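# Place the green block into the blue tray

## Task

Move the green block so that it sits inside the blue tray, and leave it resting there on its own once the robot lets go.

## Robot and tools

The robot has two arms, left_arm and right_arm, each with six revolute joints and a two-finger gripper. left_arm is the robot's own left and sits on the +y side; the names do not refer to sides of any image. Base poses in the scene frame: left_arm at (+0.140, +0.356, +0.817) m, quat_wxyz (+0.613, -0.435, +0.381, -0.538); right_arm at (+0.140, -0.356, +0.817) m, quat_wxyz (+0.613, +0.435, +0.381, +0.538).

Scene frame: origin at table-top height (z = 0) straight above the middle of the robot's foot; +x points forward over the table, +y to the robot's left, +z up. The table surface starts near x = +0.15 m and may be rotated relative to the robot. Reported gripper positions and orientations can be wrong by a few centimetres, more when reaching far, and the two arms need not give the same pose for identical angles. A gripper's fingers point along its own +z and close along its y. end_effector_position is the spot between the pads, roughly 1 cm short of the fingertips.

Joint order per arm: waist, shoulder, elbow, wrist pitch, wrist yaw, wrist roll. Stated ranges in rad: waist -2.880..2.880, shoulder 0.000..3.142, elbow 0.000..3.019, wrist pitch -1.693..1.571, wrist yaw -1.571..1.571, wrist roll -2.094..2.094. True ends may differ by up to 0.084 rad. A request beyond a limit by more than 0.084 rad, and further out than the current angle, is rejected; a smaller overshoot is clipped and the result may report "joint sent to its limit".

The row format is shared by all motion tools: one flat list of 14 numbers covering both arms, even if only one moves. Numbers 1-6 are left_arm absolute joint angles in radians, number 7 is left_arm's gripper opening, numbers 8-13 are right_arm's absolute joint angles, number 14 is right_arm's opening. Opening is on a scale from -1 (shut) to +1 (wide open, pads 0.094 m apart); values between go to where grip_measured would read that value. Every number is a target, never an offset. To keep a still joint in place, repeat its value from "Joint targets"; to leave a gripper unchanged, resend its current command (0 is a real command, half open).

execute_actions(actions, cameras): actions is a list of actions; each action is a list of up to 15 rows, one per 1/30 s step; if fewer rows are given the last one is held to fill 15 steps. Per step, each joint target is kept within a lead of its measured angle (0.716 rad waist and shoulder, 0.645 elbow, 0.69 wrist pitch, 1.84 wrist yaw, 3.24 wrist roll), and if a row would move a gripper over 110 mm from where it is, that arm's targets are shrunk toward its current angles. An empty actions list returns a full report with images. cameras: list of names, ["all"], or []; an unknown name voids the call.

move(target, speed, blend, opening_speed, grip_force, blocking, cameras): target is one 14-number row or a list of up to 15 rows, all absolute angles; all joints of both arms move together, so grippers travel curved paths, with no avoidance of obstacles or of the other arm. speed is rad/s for the joint with farthest to go, 0.01 to 12.57, default 0.5, one value or one per row. blend in rad rounds corners between rows (default 0 stops at each). opening_speed is the gripper command rate per second on the -1..+1 scale, at least 0.2. grip_force is the per-pad force cap in newtons, 10 to 50 (50 is full), one number or one per arm; it persists, and low values close slowly. blocking=false returns after about 0.5 s while motion continues; a new move then takes over. The result ends with a "move:" line such as done, off_target (resting more than 0.035 rad from target), moving, held or fault, maybe with limits=held. Done does not mean nothing was touched.

wait(seconds 0-10, cameras): lets time pass with commands held; a running move continues. stop(cameras): brakes the current move, needing some distance. zoom_image(camera, region): enlarges part of the newest image from cam_head_left, cam_head_right, cam_over, cam_left_wrist or cam_right_wrist; region is [x0, y0, x1, y1] in pixels, origin top-left, at most 504 by 504. finished_scene(scene): ends the current scene, giving its number; irreversible, so call only when the block lies in the tray.

Result lines: Joint positions (rad, then pad gap in m) and Joint velocities (rad/s, m/s) per arm, possibly shown as "within noise"; Joint targets are the angles currently being driven; Tool commands are present gripper commands; grip_measured is actual opening on the command scale (reads slightly wide when empty, a bit narrower than a hard object when squeezing); grip_effort_nm is gripper motor effort, negative closing, not a pad force; joint torques include arm weight and are noisy (numbers 3 and 4 wrap at ±28 N m). "joint command not followed" means the clearance check altered targets. MOTOR HOT warns of heating; at 100 °C an OVER-TEMPERATURE FAULT drops that arm for 30-60 s or more.

Squeeze grows about 1 N per 0.001 below first contact, then jumps to the force cap, so command roughly 0.06 below the contact reading (more for small items). Release by commanding well above grip_measured.

Avoid: letting the block fall or drop from height, releasing it while moving, fast impacts with the table or tray, strong presses, any contact or squeezing between the two arms, anything leaving the table, and long holds with a loaded or outstretched arm that heat motors. Smooth, modest moves are preferred.

Each tool is called after "Call:" in YAML: its name, and indented under it one key for each argument.

## Session

Call:
execute_actions:
  actions: []

Scene clock: 0.00 s.
left_arm: end_effector_position=(+0.9313, +0.7196, +0.3707) grip_measured=+1.000 grip_effort_nm=n/a end_effector_quat_wxyz=(-0.277, +0.611, -0.701, -0.241) | right_arm: end_effector_position=(+0.3586, -0.0671, +0.3129) grip_measured=+1.000 grip_effort_nm=n/a end_effector_quat_wxyz=(+0.136, +0.269, +0.931, -0.205)
Joint positions: left_arm=[1.819 1.782 2.24 -0.538 -0.472 -1.184 0.094] | right_arm=[-0.77 2.232 1.108 0.81 1.235 0.628 0.094]
Joint velocities: within noise
Joint torques (N m): no reading
Heat: left arm: hottest shoulder 45 °C; right arm: hottest waist 39 °C.
Joint targets: left_arm=[1.821 1.772 2.261 -0.536 -0.473 -1.184] | right_arm=[-0.764 2.228 1.097 0.811 1.235 0.628]
Tool commands: left_gripper/opening=+1.0 right_gripper/opening=+1.0

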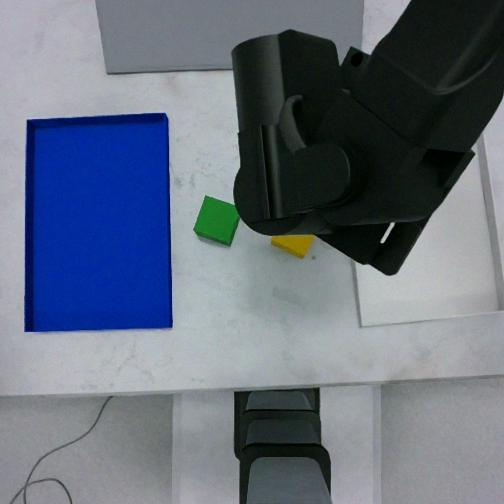

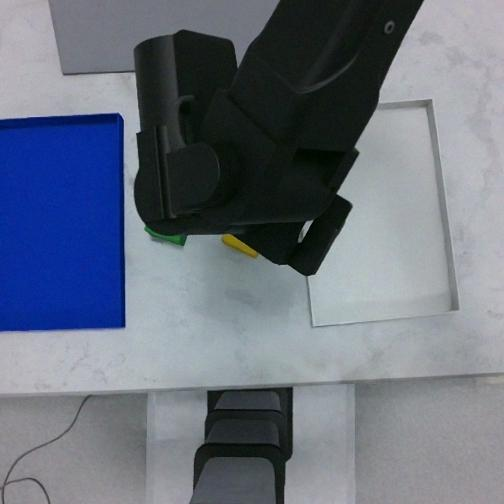

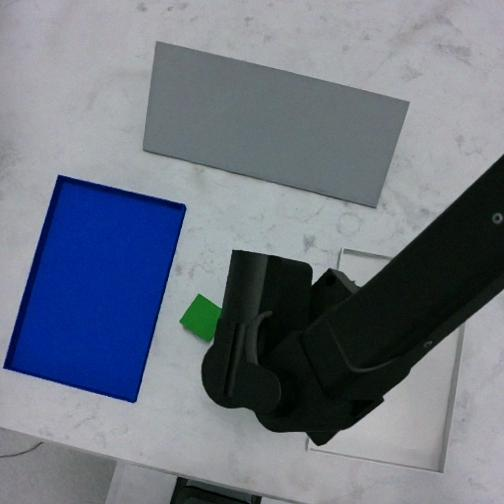

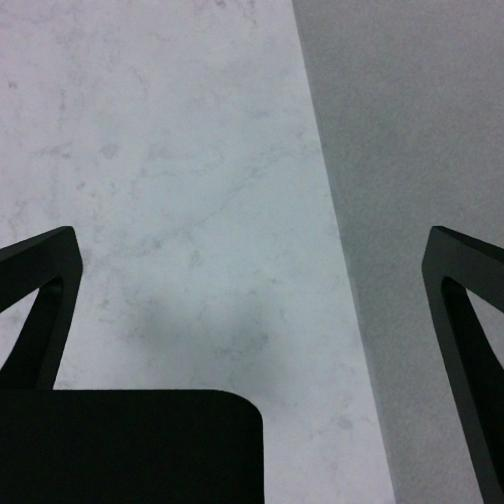

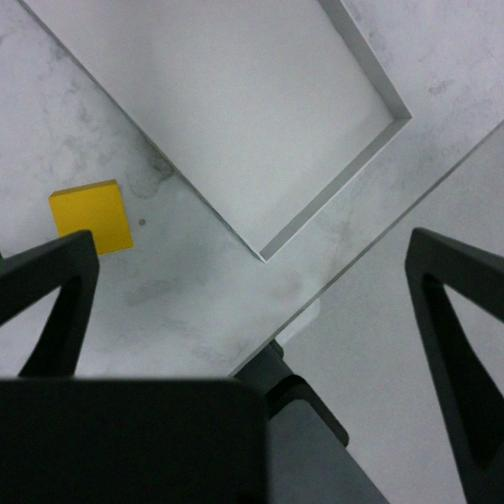

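Call:
move:
  target: [1.821,1.772,2.261,-0.536,-0.473,-1.184,1,-0.764,1.93,1.097,0.811,1.235,0.628,1]

Call:
move:
  target: [1.821,1.772,2.261,-0.536,-0.473,-1.184,1,-0.764,1.93,1.397,0.811,1.235,0.628,1]

Call:
move:
  target: [1.821,1.772,2.261,-0.536,-0.473,-1.184,1,-0.764,1.93,1.397,0.811,0.0,0.628,1]
  cameras: ["all"]

Scene clock: 9.43 s.
left_arm: end_effector_position=(+0.9313, +0.7196, +0.3707) grip_measured=+1.000 grip_effort_nm=-0.01 end_effector_quat_wxyz=(-0.277, +0.611, -0.701, -0.241) | right_arm: end_effector_position=(+0.5285, -0.0811, +0.3642) grip_measured=+1.000 grip_effort_nm=0.00 end_effector_quat_wxyz=(+0.209, +0.386, +0.883, -0.167)
Joint positions: left_arm=[1.819 1.782 2.24 -0.538 -0.472 -1.184 0.094] | right_arm=[-0.77 1.928 1.107 0.81 1.235 0.628 0.094]
Joint torques (N m): left_arm=[6.42 -20.01 8.83 0.96 -0.59 0.07] | right_arm=[12.28 -9.05 -2.25 0.02 0.21 0.16]
Heat: left arm: hottest shoulder 47 °C; right arm: hottest waist 39 °C.
Joint targets: left_arm=[1.821 1.772 2.261 -0.536 -0.473 -1.184] | right_arm=[-0.764 1.930 1.096 0.811 1.235 0.628]
move: done

Scene clock: 10.53 s.
left_arm: end_effector_position=(+0.9313, +0.7196, +0.3707) grip_measured=+1.000 grip_effort_nm=-0.01 end_effector_quat_wxyz=(-0.277, +0.611, -0.701, -0.241) | right_arm: end_effector_position=(+0.6590, -0.0533, +0.3625) grip_measured=+1.000 grip_effort_nm=0.00 end_effector_quat_wxyz=(+0.271, +0.486, +0.821, -0.128)
Joint positions: left_arm=[1.819 1.782 2.24 -0.538 -0.472 -1.184 0.094] | right_arm=[-0.77 1.928 1.384 0.81 1.235 0.63 0.094]
Joint torques (N m): left_arm=[6.12 -19.31 8.79 0.96 -0.55 0.11] | right_arm=[13.04 -11.63 0.9 0.25 0.21 0.14]
Heat: left arm: hottest shoulder 47 °C; right arm: hottest waist 39 °C.
Joint targets: left_arm=[1.821 1.772 2.261 -0.536 -0.473 -1.184] | right_arm=[-0.764 1.930 1.389 0.811 1.235 0.630]
move: done

Scene clock: 13.60 s.
left_arm: end_effector_position=(+0.9313, +0.7196, +0.3707) grip_measured=+1.000 grip_effort_nm=-0.01 end_effector_quat_wxyz=(-0.277, +0.611, -0.701, -0.241) | right_arm: end_effector_position=(+0.7020, +0.1370, +0.4084) grip_measured=+1.000 grip_effort_nm=0.00 end_effector_quat_wxyz=(+0.170, +0.319, +0.822, +0.441)
Joint positions: left_arm=[1.819 1.782 2.24 -0.538 -0.472 -1.184 0.094] | right_arm=[-0.77 1.93 1.389 0.81 0.012 0.636 0.094]
Joint torques (N m): left_arm=[5.89 -20.25 8.7 0.92 -0.57 0.09] | right_arm=[14.15 -12.04 1.37 0.51 -0.65 0.04]
Heat: left arm: hottest shoulder 48 °C; right arm: hottest waist 39 °C.
Joint targets: left_arm=[1.821 1.772 2.261 -0.536 -0.473 -1.184] | right_arm=[-0.764 1.931 1.397 0.811 0.007 0.634]
move: done

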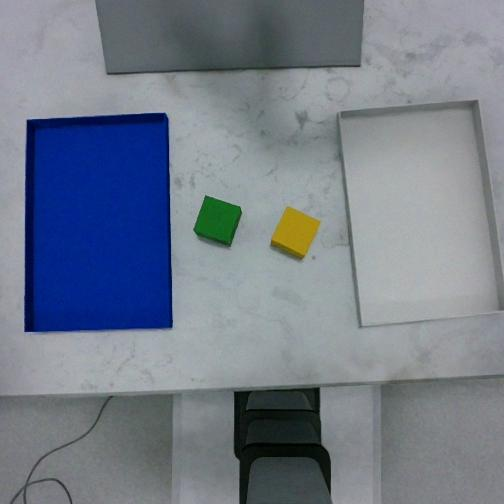

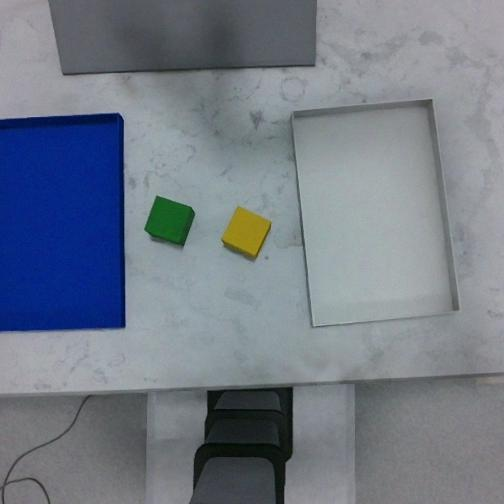

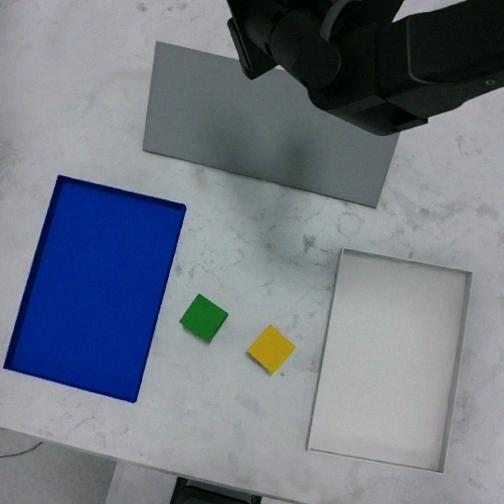

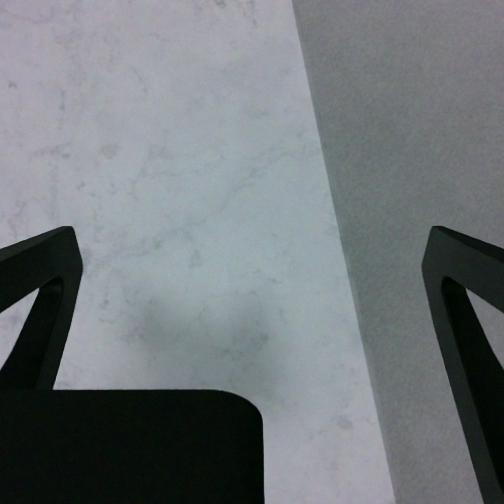

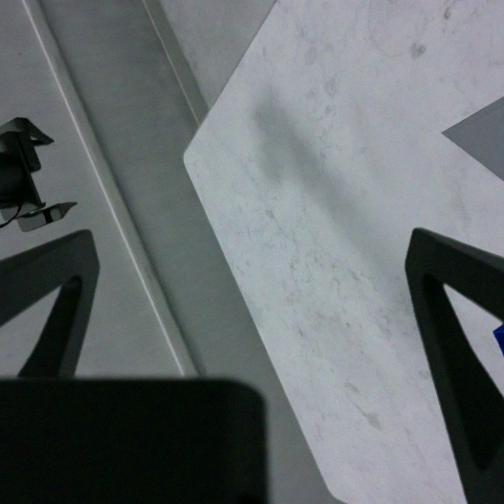

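Call:
move:
  target:
    - [1.7,1.7,1.3,0.4,-0.5,-1.3,1,-1.1,1.6,0.7,0.8,1.2,0.6,1]
    - [0.995,2.239,1.213,0.63,-0.539,-1.3,1,-1.1,1.6,0.7,0.8,1.2,0.6,1]
  blend: 0.1
  speed: 0.8
  cameras: ["cam_head_left","cam_left_wrist"]

Scene clock: 24.00 s.
left_arm: end_effector_position=(+0.3741, +0.0703, +0.1884) grip_measured=+1.000 grip_effort_nm=-0.01 end_effector_quat_wxyz=(-0.002, +0.569, -0.822, -0.001) | right_arm: end_effector_position=(+0.4994, -0.3201, +0.4015) grip_measured=+1.000 grip_effort_nm=-0.01 end_effector_quat_wxyz=(+0.208, +0.362, +0.856, -0.306)
Joint positions: left_arm=[1.004 2.245 1.24 0.612 -0.535 -1.287 0.094] | right_arm=[-1.091 1.628 0.732 0.81 1.187 0.611 0.094]
Joint torques (N m): left_arm=[-10.99 -6.53 -6.05 1.18 -0.23 -0.07] | right_arm=[4.66 -11.87 -5.18 -0.32 0.54 -0.04]
Heat: left arm: hottest shoulder 49 °C; right arm: hottest waist 39 °C.
Joint targets: left_arm=[1.005 2.237 1.221 0.630 -0.539 -1.304] | right_arm=[-1.099 1.600 0.709 0.800 1.193 0.592]
move: done
Images, in order (width x height): cam_head_left 504x504, cam_left_wrist 504x504.

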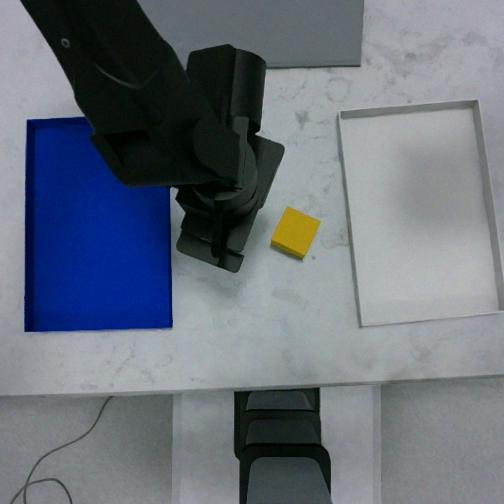

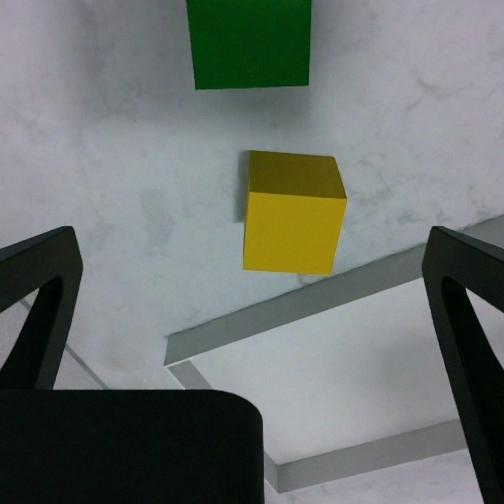

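Call:
move:
  target: [1.073,2.437,1.522,0.545,-0.467,-1.3,1,-1.1,1.6,0.7,0.8,1.2,0.6,1]
  cameras: ["cam_head_left","cam_head_right","cam_over","cam_left_wrist"]

Scene clock: 26.97 s.
left_arm: end_effector_position=(+0.3706, +0.0589, +0.1029) grip_measured=+1.000 grip_effort_nm=-0.01 end_effector_quat_wxyz=(-0.007, +0.585, -0.811, +0.011) | right_arm: end_effector_position=(+0.4956, -0.3217, +0.4034) grip_measured=+1.000 grip_effort_nm=-0.02 end_effector_quat_wxyz=(+0.206, +0.359, +0.856, -0.310)
Joint positions: left_arm=[1.058 2.432 1.516 0.56 -0.472 -1.292 0.094] | right_arm=[-1.091 1.628 0.725 0.81 1.195 0.611 0.094]
Joint torques (N m): left_arm=[-10.05 -4.66 -3.36 -0.13 0.09 0.01] | right_arm=[4.66 -11.93 -5.35 -0.31 0.54 0.05]
Heat: left arm: hottest shoulder 48 °C; right arm: hottest waist 39 °C.
Joint targets: left_arm=[1.073 2.437 1.523 0.545 -0.467 -1.304] | right_arm=[-1.100 1.600 0.700 0.800 1.200 0.600]
move: done
Images, in order (width x height): cam_head_left 504x504, cam_head_right 504x504, cam_over 504x504, cam_left_wrist 504x504.

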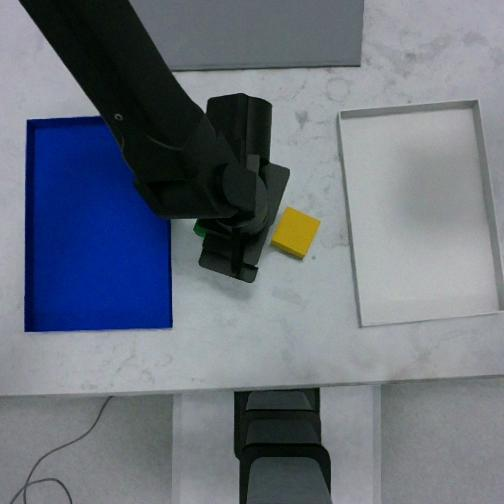

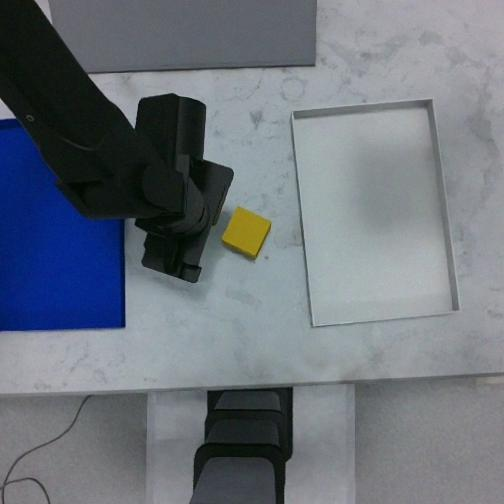

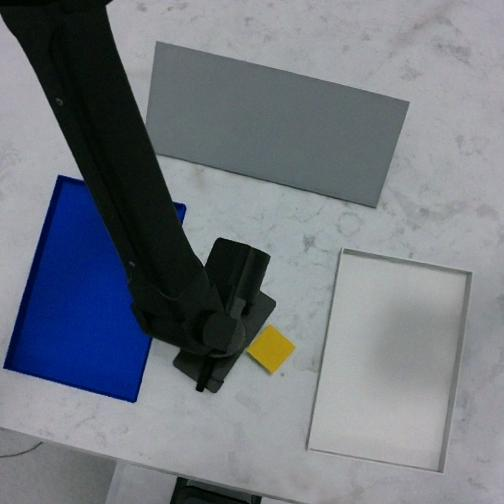

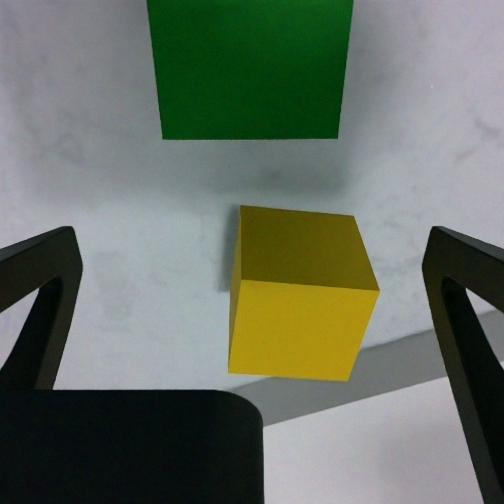

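Call:
move:
  target: [1.123,2.389,1.47,0.558,-0.42,-1.3,1,-1.1,1.6,0.7,0.8,1.2,0.6,1]
  cameras: ["cam_head_left","cam_over","cam_left_wrist"]

Scene clock: 31.10 s.
left_arm: end_effector_position=(+0.3876, +0.0921, +0.0938) grip_measured=+1.000 grip_effort_nm=-0.01 end_effector_quat_wxyz=(-0.010, +0.595, -0.804, +0.013) | right_arm: end_effector_position=(+0.4956, -0.3217, +0.4034) grip_measured=+1.000 grip_effort_nm=-0.02 end_effector_quat_wxyz=(+0.206, +0.359, +0.856, -0.310)
Joint positions: left_arm=[1.11 2.4 1.501 0.56 -0.425 -1.292 0.094] | right_arm=[-1.091 1.628 0.725 0.81 1.195 0.611 0.094]
Joint torques (N m): left_arm=[-10.23 -6.59 -6.71 0.51 0.12 0.03] | right_arm=[4.66 -11.99 -5.35 -0.29 0.53 0.04]
Heat: left arm: hottest shoulder 48 °C; right arm: hottest waist 39 °C.
Joint targets: left_arm=[1.122 2.389 1.470 0.558 -0.420 -1.300] | right_arm=[-1.100 1.600 0.700 0.800 1.200 0.600]
move: done
Images, in order (width x height): cam_head_left 504x504, cam_over 504x504, cam_left_wrist 504x504.

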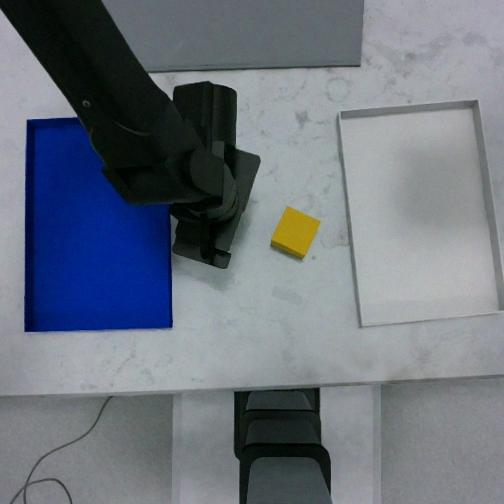

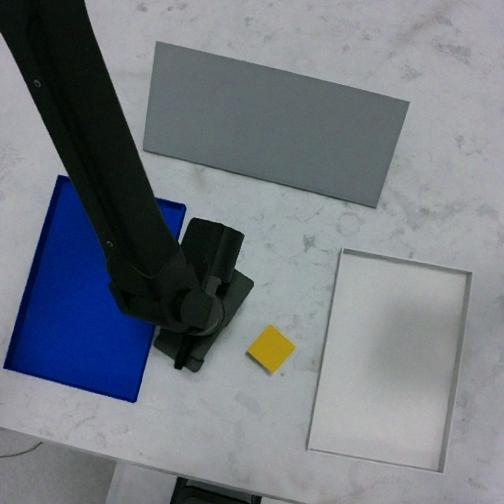

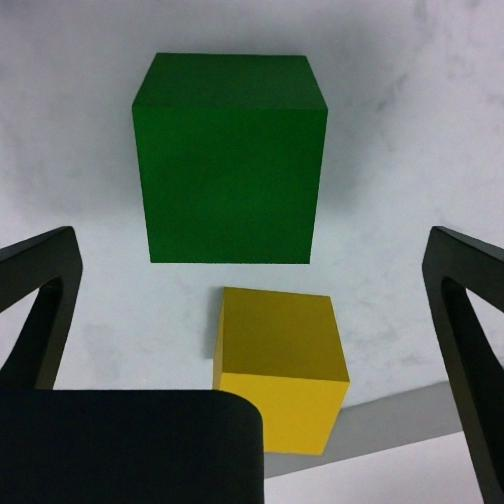

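Call:
move:
  target: [1.139,2.434,1.53,0.545,-0.406,-1.3,1,-1.1,1.6,0.7,0.8,1.2,0.6,1]
  cameras: ["cam_head_left","cam_over","cam_left_wrist"]

Scene clock: 34.63 s.
left_arm: end_effector_position=(+0.3776, +0.0927, +0.0850) grip_measured=+1.000 grip_effort_nm=-0.01 end_effector_quat_wxyz=(-0.005, +0.595, -0.804, +0.014) | right_arm: end_effector_position=(+0.4956, -0.3217, +0.4034) grip_measured=+1.000 grip_effort_nm=-0.01 end_effector_quat_wxyz=(+0.206, +0.359, +0.856, -0.310)
Joint positions: left_arm=[1.118 2.427 1.523 0.56 -0.411 -1.292 0.094] | right_arm=[-1.091 1.628 0.725 0.81 1.195 0.611 0.094]
Joint torques (N m): left_arm=[-8.64 -4.78 -3.25 -0.14 0.1 0.06] | right_arm=[4.78 -11.99 -5.33 -0.36 0.53 0.05]
Heat: left arm: hottest shoulder 48 °C; right arm: hottest waist 39 °C.
Joint targets: left_arm=[1.139 2.434 1.531 0.545 -0.406 -1.300] | right_arm=[-1.100 1.600 0.700 0.800 1.200 0.600]
move: done
Images, in order (width x height): cam_head_left 504x504, cam_over 504x504, cam_left_wrist 504x504.

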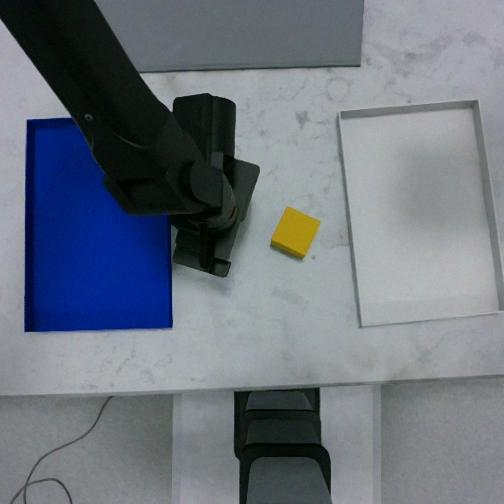

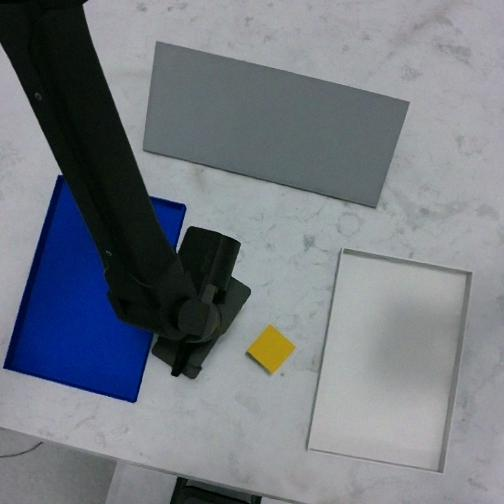

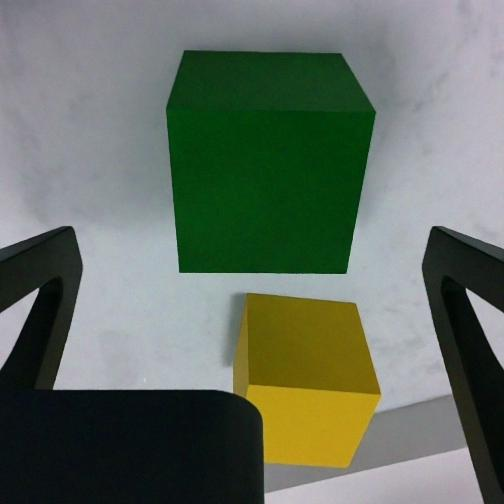

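Call:
move:
  target: [1.170,2.498,1.65,0.494,-0.376,-1.3,1,-1.1,1.6,0.7,0.8,1.2,0.6,1]
  speed: 0.25
  cameras: ["cam_head_left","cam_over","cam_left_wrist"]

Scene clock: 41.03 s.
left_arm: end_effector_position=(+0.3832, +0.1034, +0.0487) grip_measured=+1.000 grip_effort_nm=-0.01 end_effector_quat_wxyz=(-0.008, +0.600, -0.800, +0.013) | right_arm: end_effector_position=(+0.4956, -0.3217, +0.4034) grip_measured=+1.000 grip_effort_nm=-0.01 end_effector_quat_wxyz=(+0.206, +0.359, +0.856, -0.310)
Joint positions: left_arm=[1.153 2.49 1.644 0.511 -0.382 -1.292 0.094] | right_arm=[-1.091 1.628 0.725 0.81 1.195 0.611 0.094]
Joint torques (N m): left_arm=[-8.53 -5.13 -3.19 -0.13 0.07 0.03] | right_arm=[4.78 -11.99 -5.33 -0.29 0.53 0.05]
Heat: left arm: hottest shoulder 47 °C; right arm: hottest waist 39 °C.
Joint targets: left_arm=[1.171 2.499 1.650 0.495 -0.377 -1.300] | right_arm=[-1.100 1.600 0.700 0.800 1.200 0.600]
move: done
Images, in order (width x height): cam_head_left 504x504, cam_over 504x504, cam_left_wrist 504x504.

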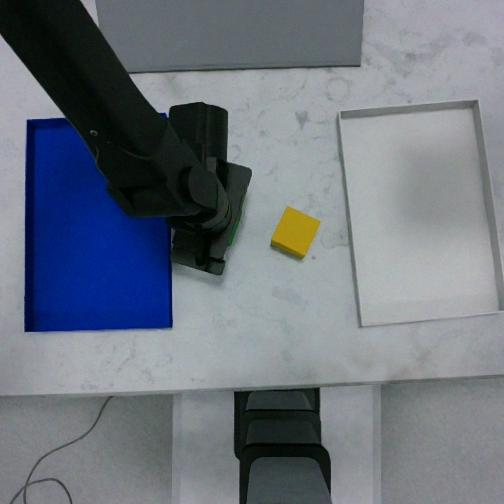

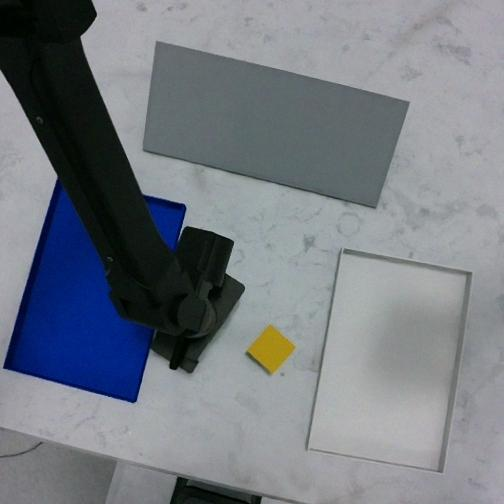

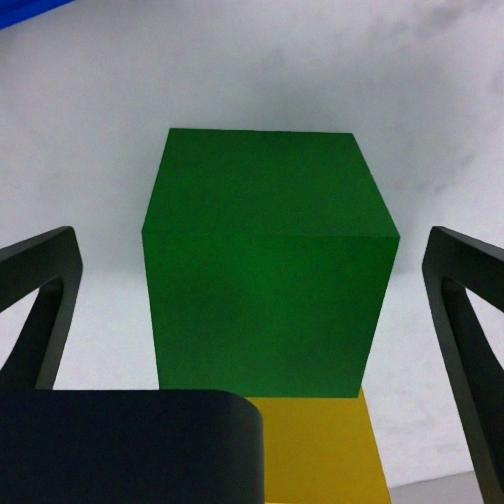

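Call:
move:
  target: [1.171,2.493,1.65,0.495,-0.377,-1.3,-0.1,-1.1,1.6,0.7,0.8,1.2,0.6,1]
  opening_speed: 0.6
  grip_force: 40
  cameras: ["cam_left_wrist"]

Scene clock: 45.23 s.
left_arm: end_effector_position=(+0.3832, +0.1034, +0.0487) grip_measured=+0.067 grip_effort_nm=-0.82 end_effector_quat_wxyz=(-0.008, +0.600, -0.800, +0.013) | right_arm: end_effector_position=(+0.4956, -0.3217, +0.4034) grip_measured=+1.000 grip_effort_nm=-0.01 end_effector_quat_wxyz=(+0.206, +0.359, +0.856, -0.310)
Joint positions: left_arm=[1.153 2.49 1.644 0.511 -0.382 -1.29 0.05] | right_arm=[-1.091 1.628 0.725 0.81 1.195 0.611 0.094]
Joint torques (N m): left_arm=[-8.94 -5.25 -2.92 -0.12 0.08 0.05] | right_arm=[4.6 -11.81 -5.31 -0.29 0.53 0.04]
Heat: left arm: hottest shoulder 47 °C; right arm: hottest waist 39 °C.
Joint targets: left_arm=[1.171 2.493 1.650 0.495 -0.377 -1.298] | right_arm=[-1.100 1.600 0.700 0.800 1.200 0.600]
grip_force (N): 40, 40
move: done
Images, in order (width x height): cam_left_wrist 504x504.

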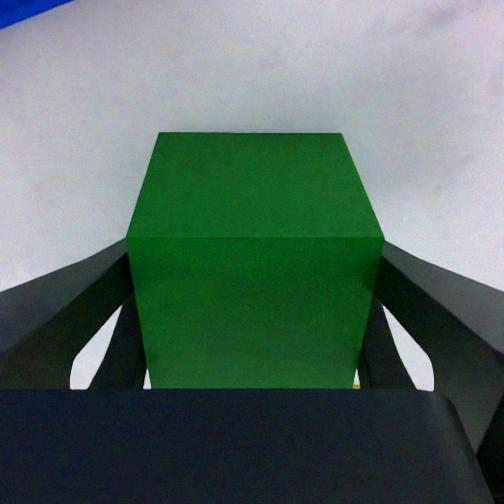

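Call:
move:
  target:
    - [1.119,2.316,1.353,0.601,-0.424,-1.3,-0.1,-1.1,1.6,0.7,0.8,1.2,0.6,1]
    - [1.316,2.243,1.209,0.696,-0.24,-1.3,-0.1,-1.1,1.6,0.7,0.8,1.2,0.6,1]
  blend: 0.04
  cameras: ["cam_head_left","cam_over","cam_left_wrist"]

Scene clock: 50.67 s.
left_arm: end_effector_position=(+0.3774, +0.2499, +0.1140) grip_measured=+0.066 grip_effort_nm=-0.85 end_effector_quat_wxyz=(-0.012, +0.623, -0.782, -0.004) | right_arm: end_effector_position=(+0.4956, -0.3217, +0.4034) grip_measured=+1.000 grip_effort_nm=-0.01 end_effector_quat_wxyz=(+0.206, +0.359, +0.856, -0.310)
Joint positions: left_arm=[1.332 2.26 1.249 0.678 -0.245 -1.292 0.05] | right_arm=[-1.091 1.628 0.725 0.81 1.195 0.611 0.094]
Joint torques (N m): left_arm=[-6.36 -7.41 -8.85 1.22 0.15 0.02] | right_arm=[4.54 -12.04 -5.29 -0.32 0.54 0.05]
Heat: left arm: hottest shoulder 47 °C; right arm: hottest waist 39 °C.
Joint targets: left_arm=[1.316 2.242 1.208 0.696 -0.240 -1.302] | right_arm=[-1.100 1.600 0.700 0.800 1.200 0.600]
grip_force (N): 40, 40
move: off_target (left_arm); left_arm: the elbow is farthest, 0.040 rad from its target
Images, in order (width x height): cam_head_left 504x504, cam_over 504x504, cam_left_wrist 504x504.

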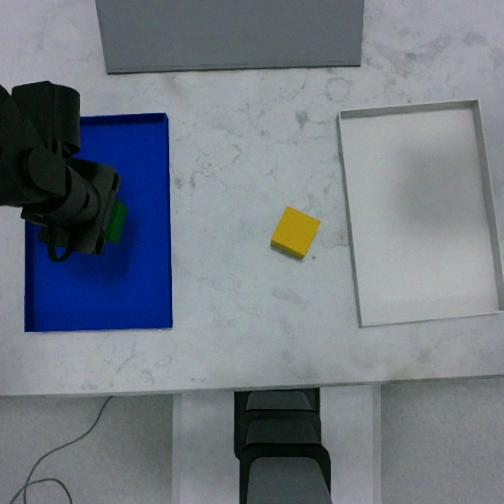

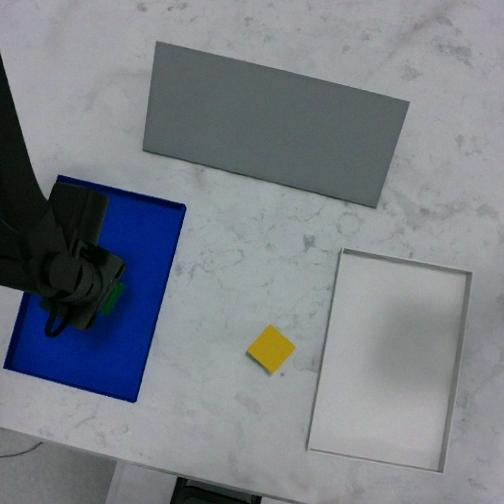

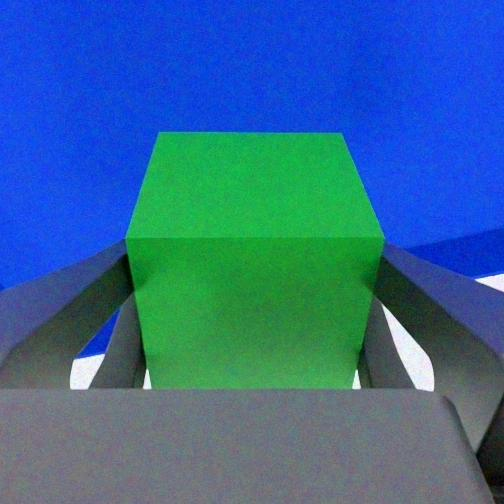

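Call:
move:
  target: [1.344,2.402,1.464,0.602,-0.214,-1.3,-0.1,-1.1,1.6,0.7,0.8,1.2,0.6,1]
  speed: 0.2
  cameras: ["cam_left_wrist"]

Scene clock: 53.17 s.
left_arm: end_effector_position=(+0.3765, +0.2320, +0.0560) grip_measured=+0.066 grip_effort_nm=-0.85 end_effector_quat_wxyz=(-0.009, +0.624, -0.781, +0.010) | right_arm: end_effector_position=(+0.4956, -0.3217, +0.4034) grip_measured=+1.000 grip_effort_nm=-0.01 end_effector_quat_wxyz=(+0.206, +0.359, +0.856, -0.310)
Joint positions: left_arm=[1.332 2.394 1.458 0.617 -0.219 -1.292 0.05] | right_arm=[-1.091 1.628 0.725 0.81 1.195 0.611 0.094]
Joint torques (N m): left_arm=[-4.54 -5.01 -4.12 -0.1 0.11 0.06] | right_arm=[4.66 -12.04 -5.3 -0.34 0.53 0.06]
Heat: left arm: hottest shoulder 47 °C; right arm: hottest waist 39 °C.
Joint targets: left_arm=[1.344 2.402 1.464 0.601 -0.214 -1.300] | right_arm=[-1.100 1.600 0.700 0.800 1.200 0.600]
grip_force (N): 40, 40
move: done
Images, in order (width x height): cam_left_wrist 504x504.

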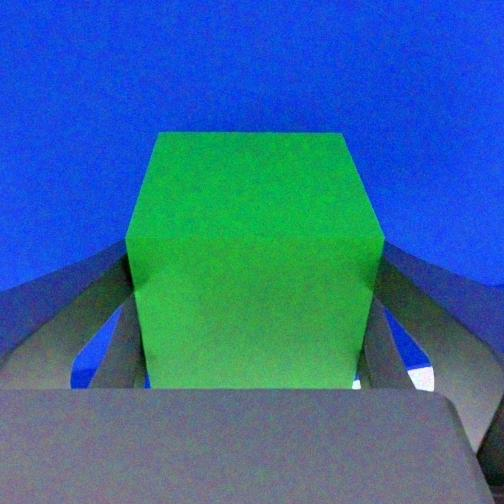

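Call:
move:
  target: [1.346,2.417,1.486,0.594,-0.212,-1.3,-0.1,-1.1,1.6,0.7,0.8,1.2,0.6,1]
  speed: 0.1

Scene clock: 55.20 s.
left_arm: end_effector_position=(+0.3776, +0.2309, +0.0517) grip_measured=+0.066 grip_effort_nm=-0.85 end_effector_quat_wxyz=(-0.010, +0.624, -0.781, +0.012) | right_arm: end_effector_position=(+0.4956, -0.3217, +0.4034) grip_measured=+1.000 grip_effort_nm=-0.01 end_effector_quat_wxyz=(+0.206, +0.359, +0.856, -0.310)
Joint positions: left_arm=[1.332 2.403 1.475 0.612 -0.218 -1.292 0.05] | right_arm=[-1.091 1.628 0.725 0.81 1.195 0.611 0.094]
Joint torques (N m): left_arm=[-4.66 -4.6 -3.74 -0.18 0.14 0.06] | right_arm=[4.66 -11.81 -5.35 -0.36 0.54 0.06]
Heat: left arm: hottest shoulder 47 °C; right arm: hottest waist 39 °C.
Joint targets: left_arm=[1.346 2.418 1.486 0.594 -0.212 -1.300] | right_arm=[-1.100 1.600 0.700 0.800 1.200 0.600]
grip_force (N): 40, 40
move: done

Call:
move:
  target:
    - [1.346,2.417,1.486,0.594,-0.212,-1.3,0.5,-1.1,1.6,0.7,0.8,1.2,0.6,1]
  opening_speed: 0.5
  cameras: ["cam_left_wrist"]

Call:
move:
  target: [1.316,2.2,1.15,0.696,-0.24,-1.3,0.5,-1.1,1.6,0.7,0.8,1.2,0.6,1]
  cameras: ["cam_head_left","cam_left_wrist"]

Scene clock: 58.03 s.
left_arm: end_effector_position=(+0.3777, +0.2303, +0.0505) grip_measured=+0.496 grip_effort_nm=0.16 end_effector_quat_wxyz=(-0.010, +0.625, -0.781, +0.013) | right_arm: end_effector_position=(+0.4956, -0.3217, +0.4034) grip_measured=+1.000 grip_effort_nm=-0.01 end_effector_quat_wxyz=(+0.206, +0.359, +0.856, -0.310)
Joint positions: left_arm=[1.332 2.406 1.48 0.612 -0.216 -1.292 0.07] | right_arm=[-1.091 1.628 0.725 0.81 1.195 0.611 0.094]
Joint torques (N m): left_arm=[-4.42 -3.96 -4.14 -0.18 0.1 0.06] | right_arm=[4.66 -11.87 -5.33 -0.39 0.53 0.06]
Heat: left arm: hottest shoulder 47 °C; right arm: hottest waist 39 °C.
Joint targets: left_arm=[1.346 2.416 1.486 0.594 -0.211 -1.300] | right_arm=[-1.100 1.600 0.700 0.800 1.200 0.600]
grip_force (N): 40, 40
move: done
Images, in order (width x height): cam_left_wrist 504x504.

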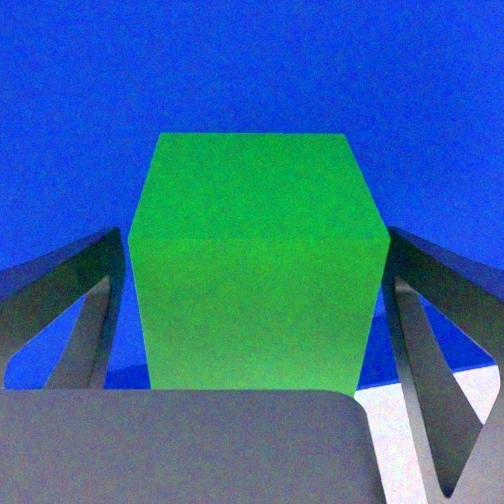

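Scene clock: 59.37 s.
left_arm: end_effector_position=(+0.3785, +0.2527, +0.1328) grip_measured=+0.497 grip_effort_nm=0.16 end_effector_quat_wxyz=(-0.003, +0.622, -0.783, -0.004) | right_arm: end_effector_position=(+0.4956, -0.3217, +0.4034) grip_measured=+1.000 grip_effort_nm=-0.01 end_effector_quat_wxyz=(+0.206, +0.359, +0.856, -0.310)
Joint positions: left_arm=[1.332 2.213 1.188 0.678 -0.236 -1.292 0.07] | right_arm=[-1.091 1.628 0.725 0.81 1.195 0.611 0.094]
Joint torques (N m): left_arm=[-6.18 -6.59 -8.61 1.14 -0.34 -0.01] | right_arm=[4.66 -11.99 -5.33 -0.29 0.53 0.05]
Heat: left arm: hottest shoulder 47 °C; right arm: hottest waist 39 °C.
Joint targets: left_arm=[1.316 2.200 1.150 0.696 -0.241 -1.300] | right_arm=[-1.100 1.600 0.700 0.800 1.200 0.600]
grip_force (N): 40, 40
move: off_target (left_arm); left_arm: the elbow is farthest, 0.038 rad from its target
Images, in order (width x height): cam_head_left 504x504, cam_left_wrist 504x504.

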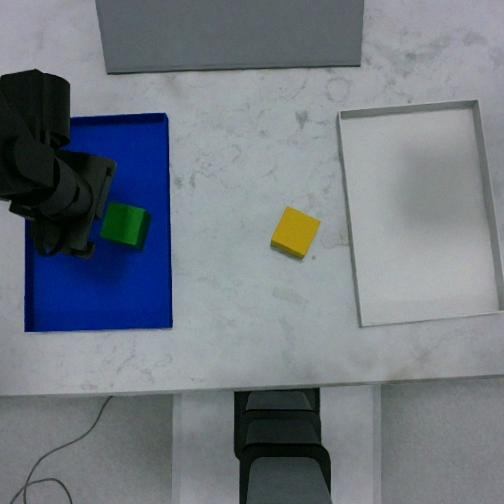

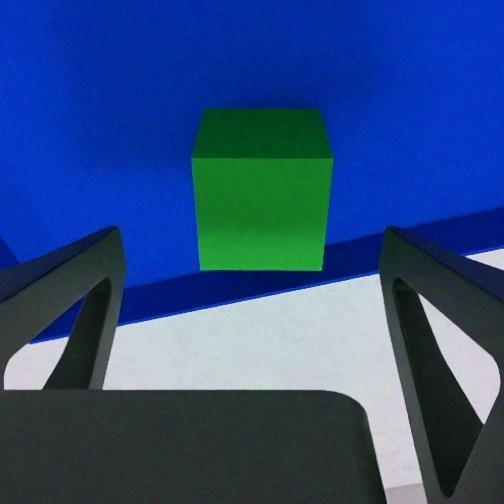

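Call:
finished_scene:
  scene: 1

The scene is finished: the task was done.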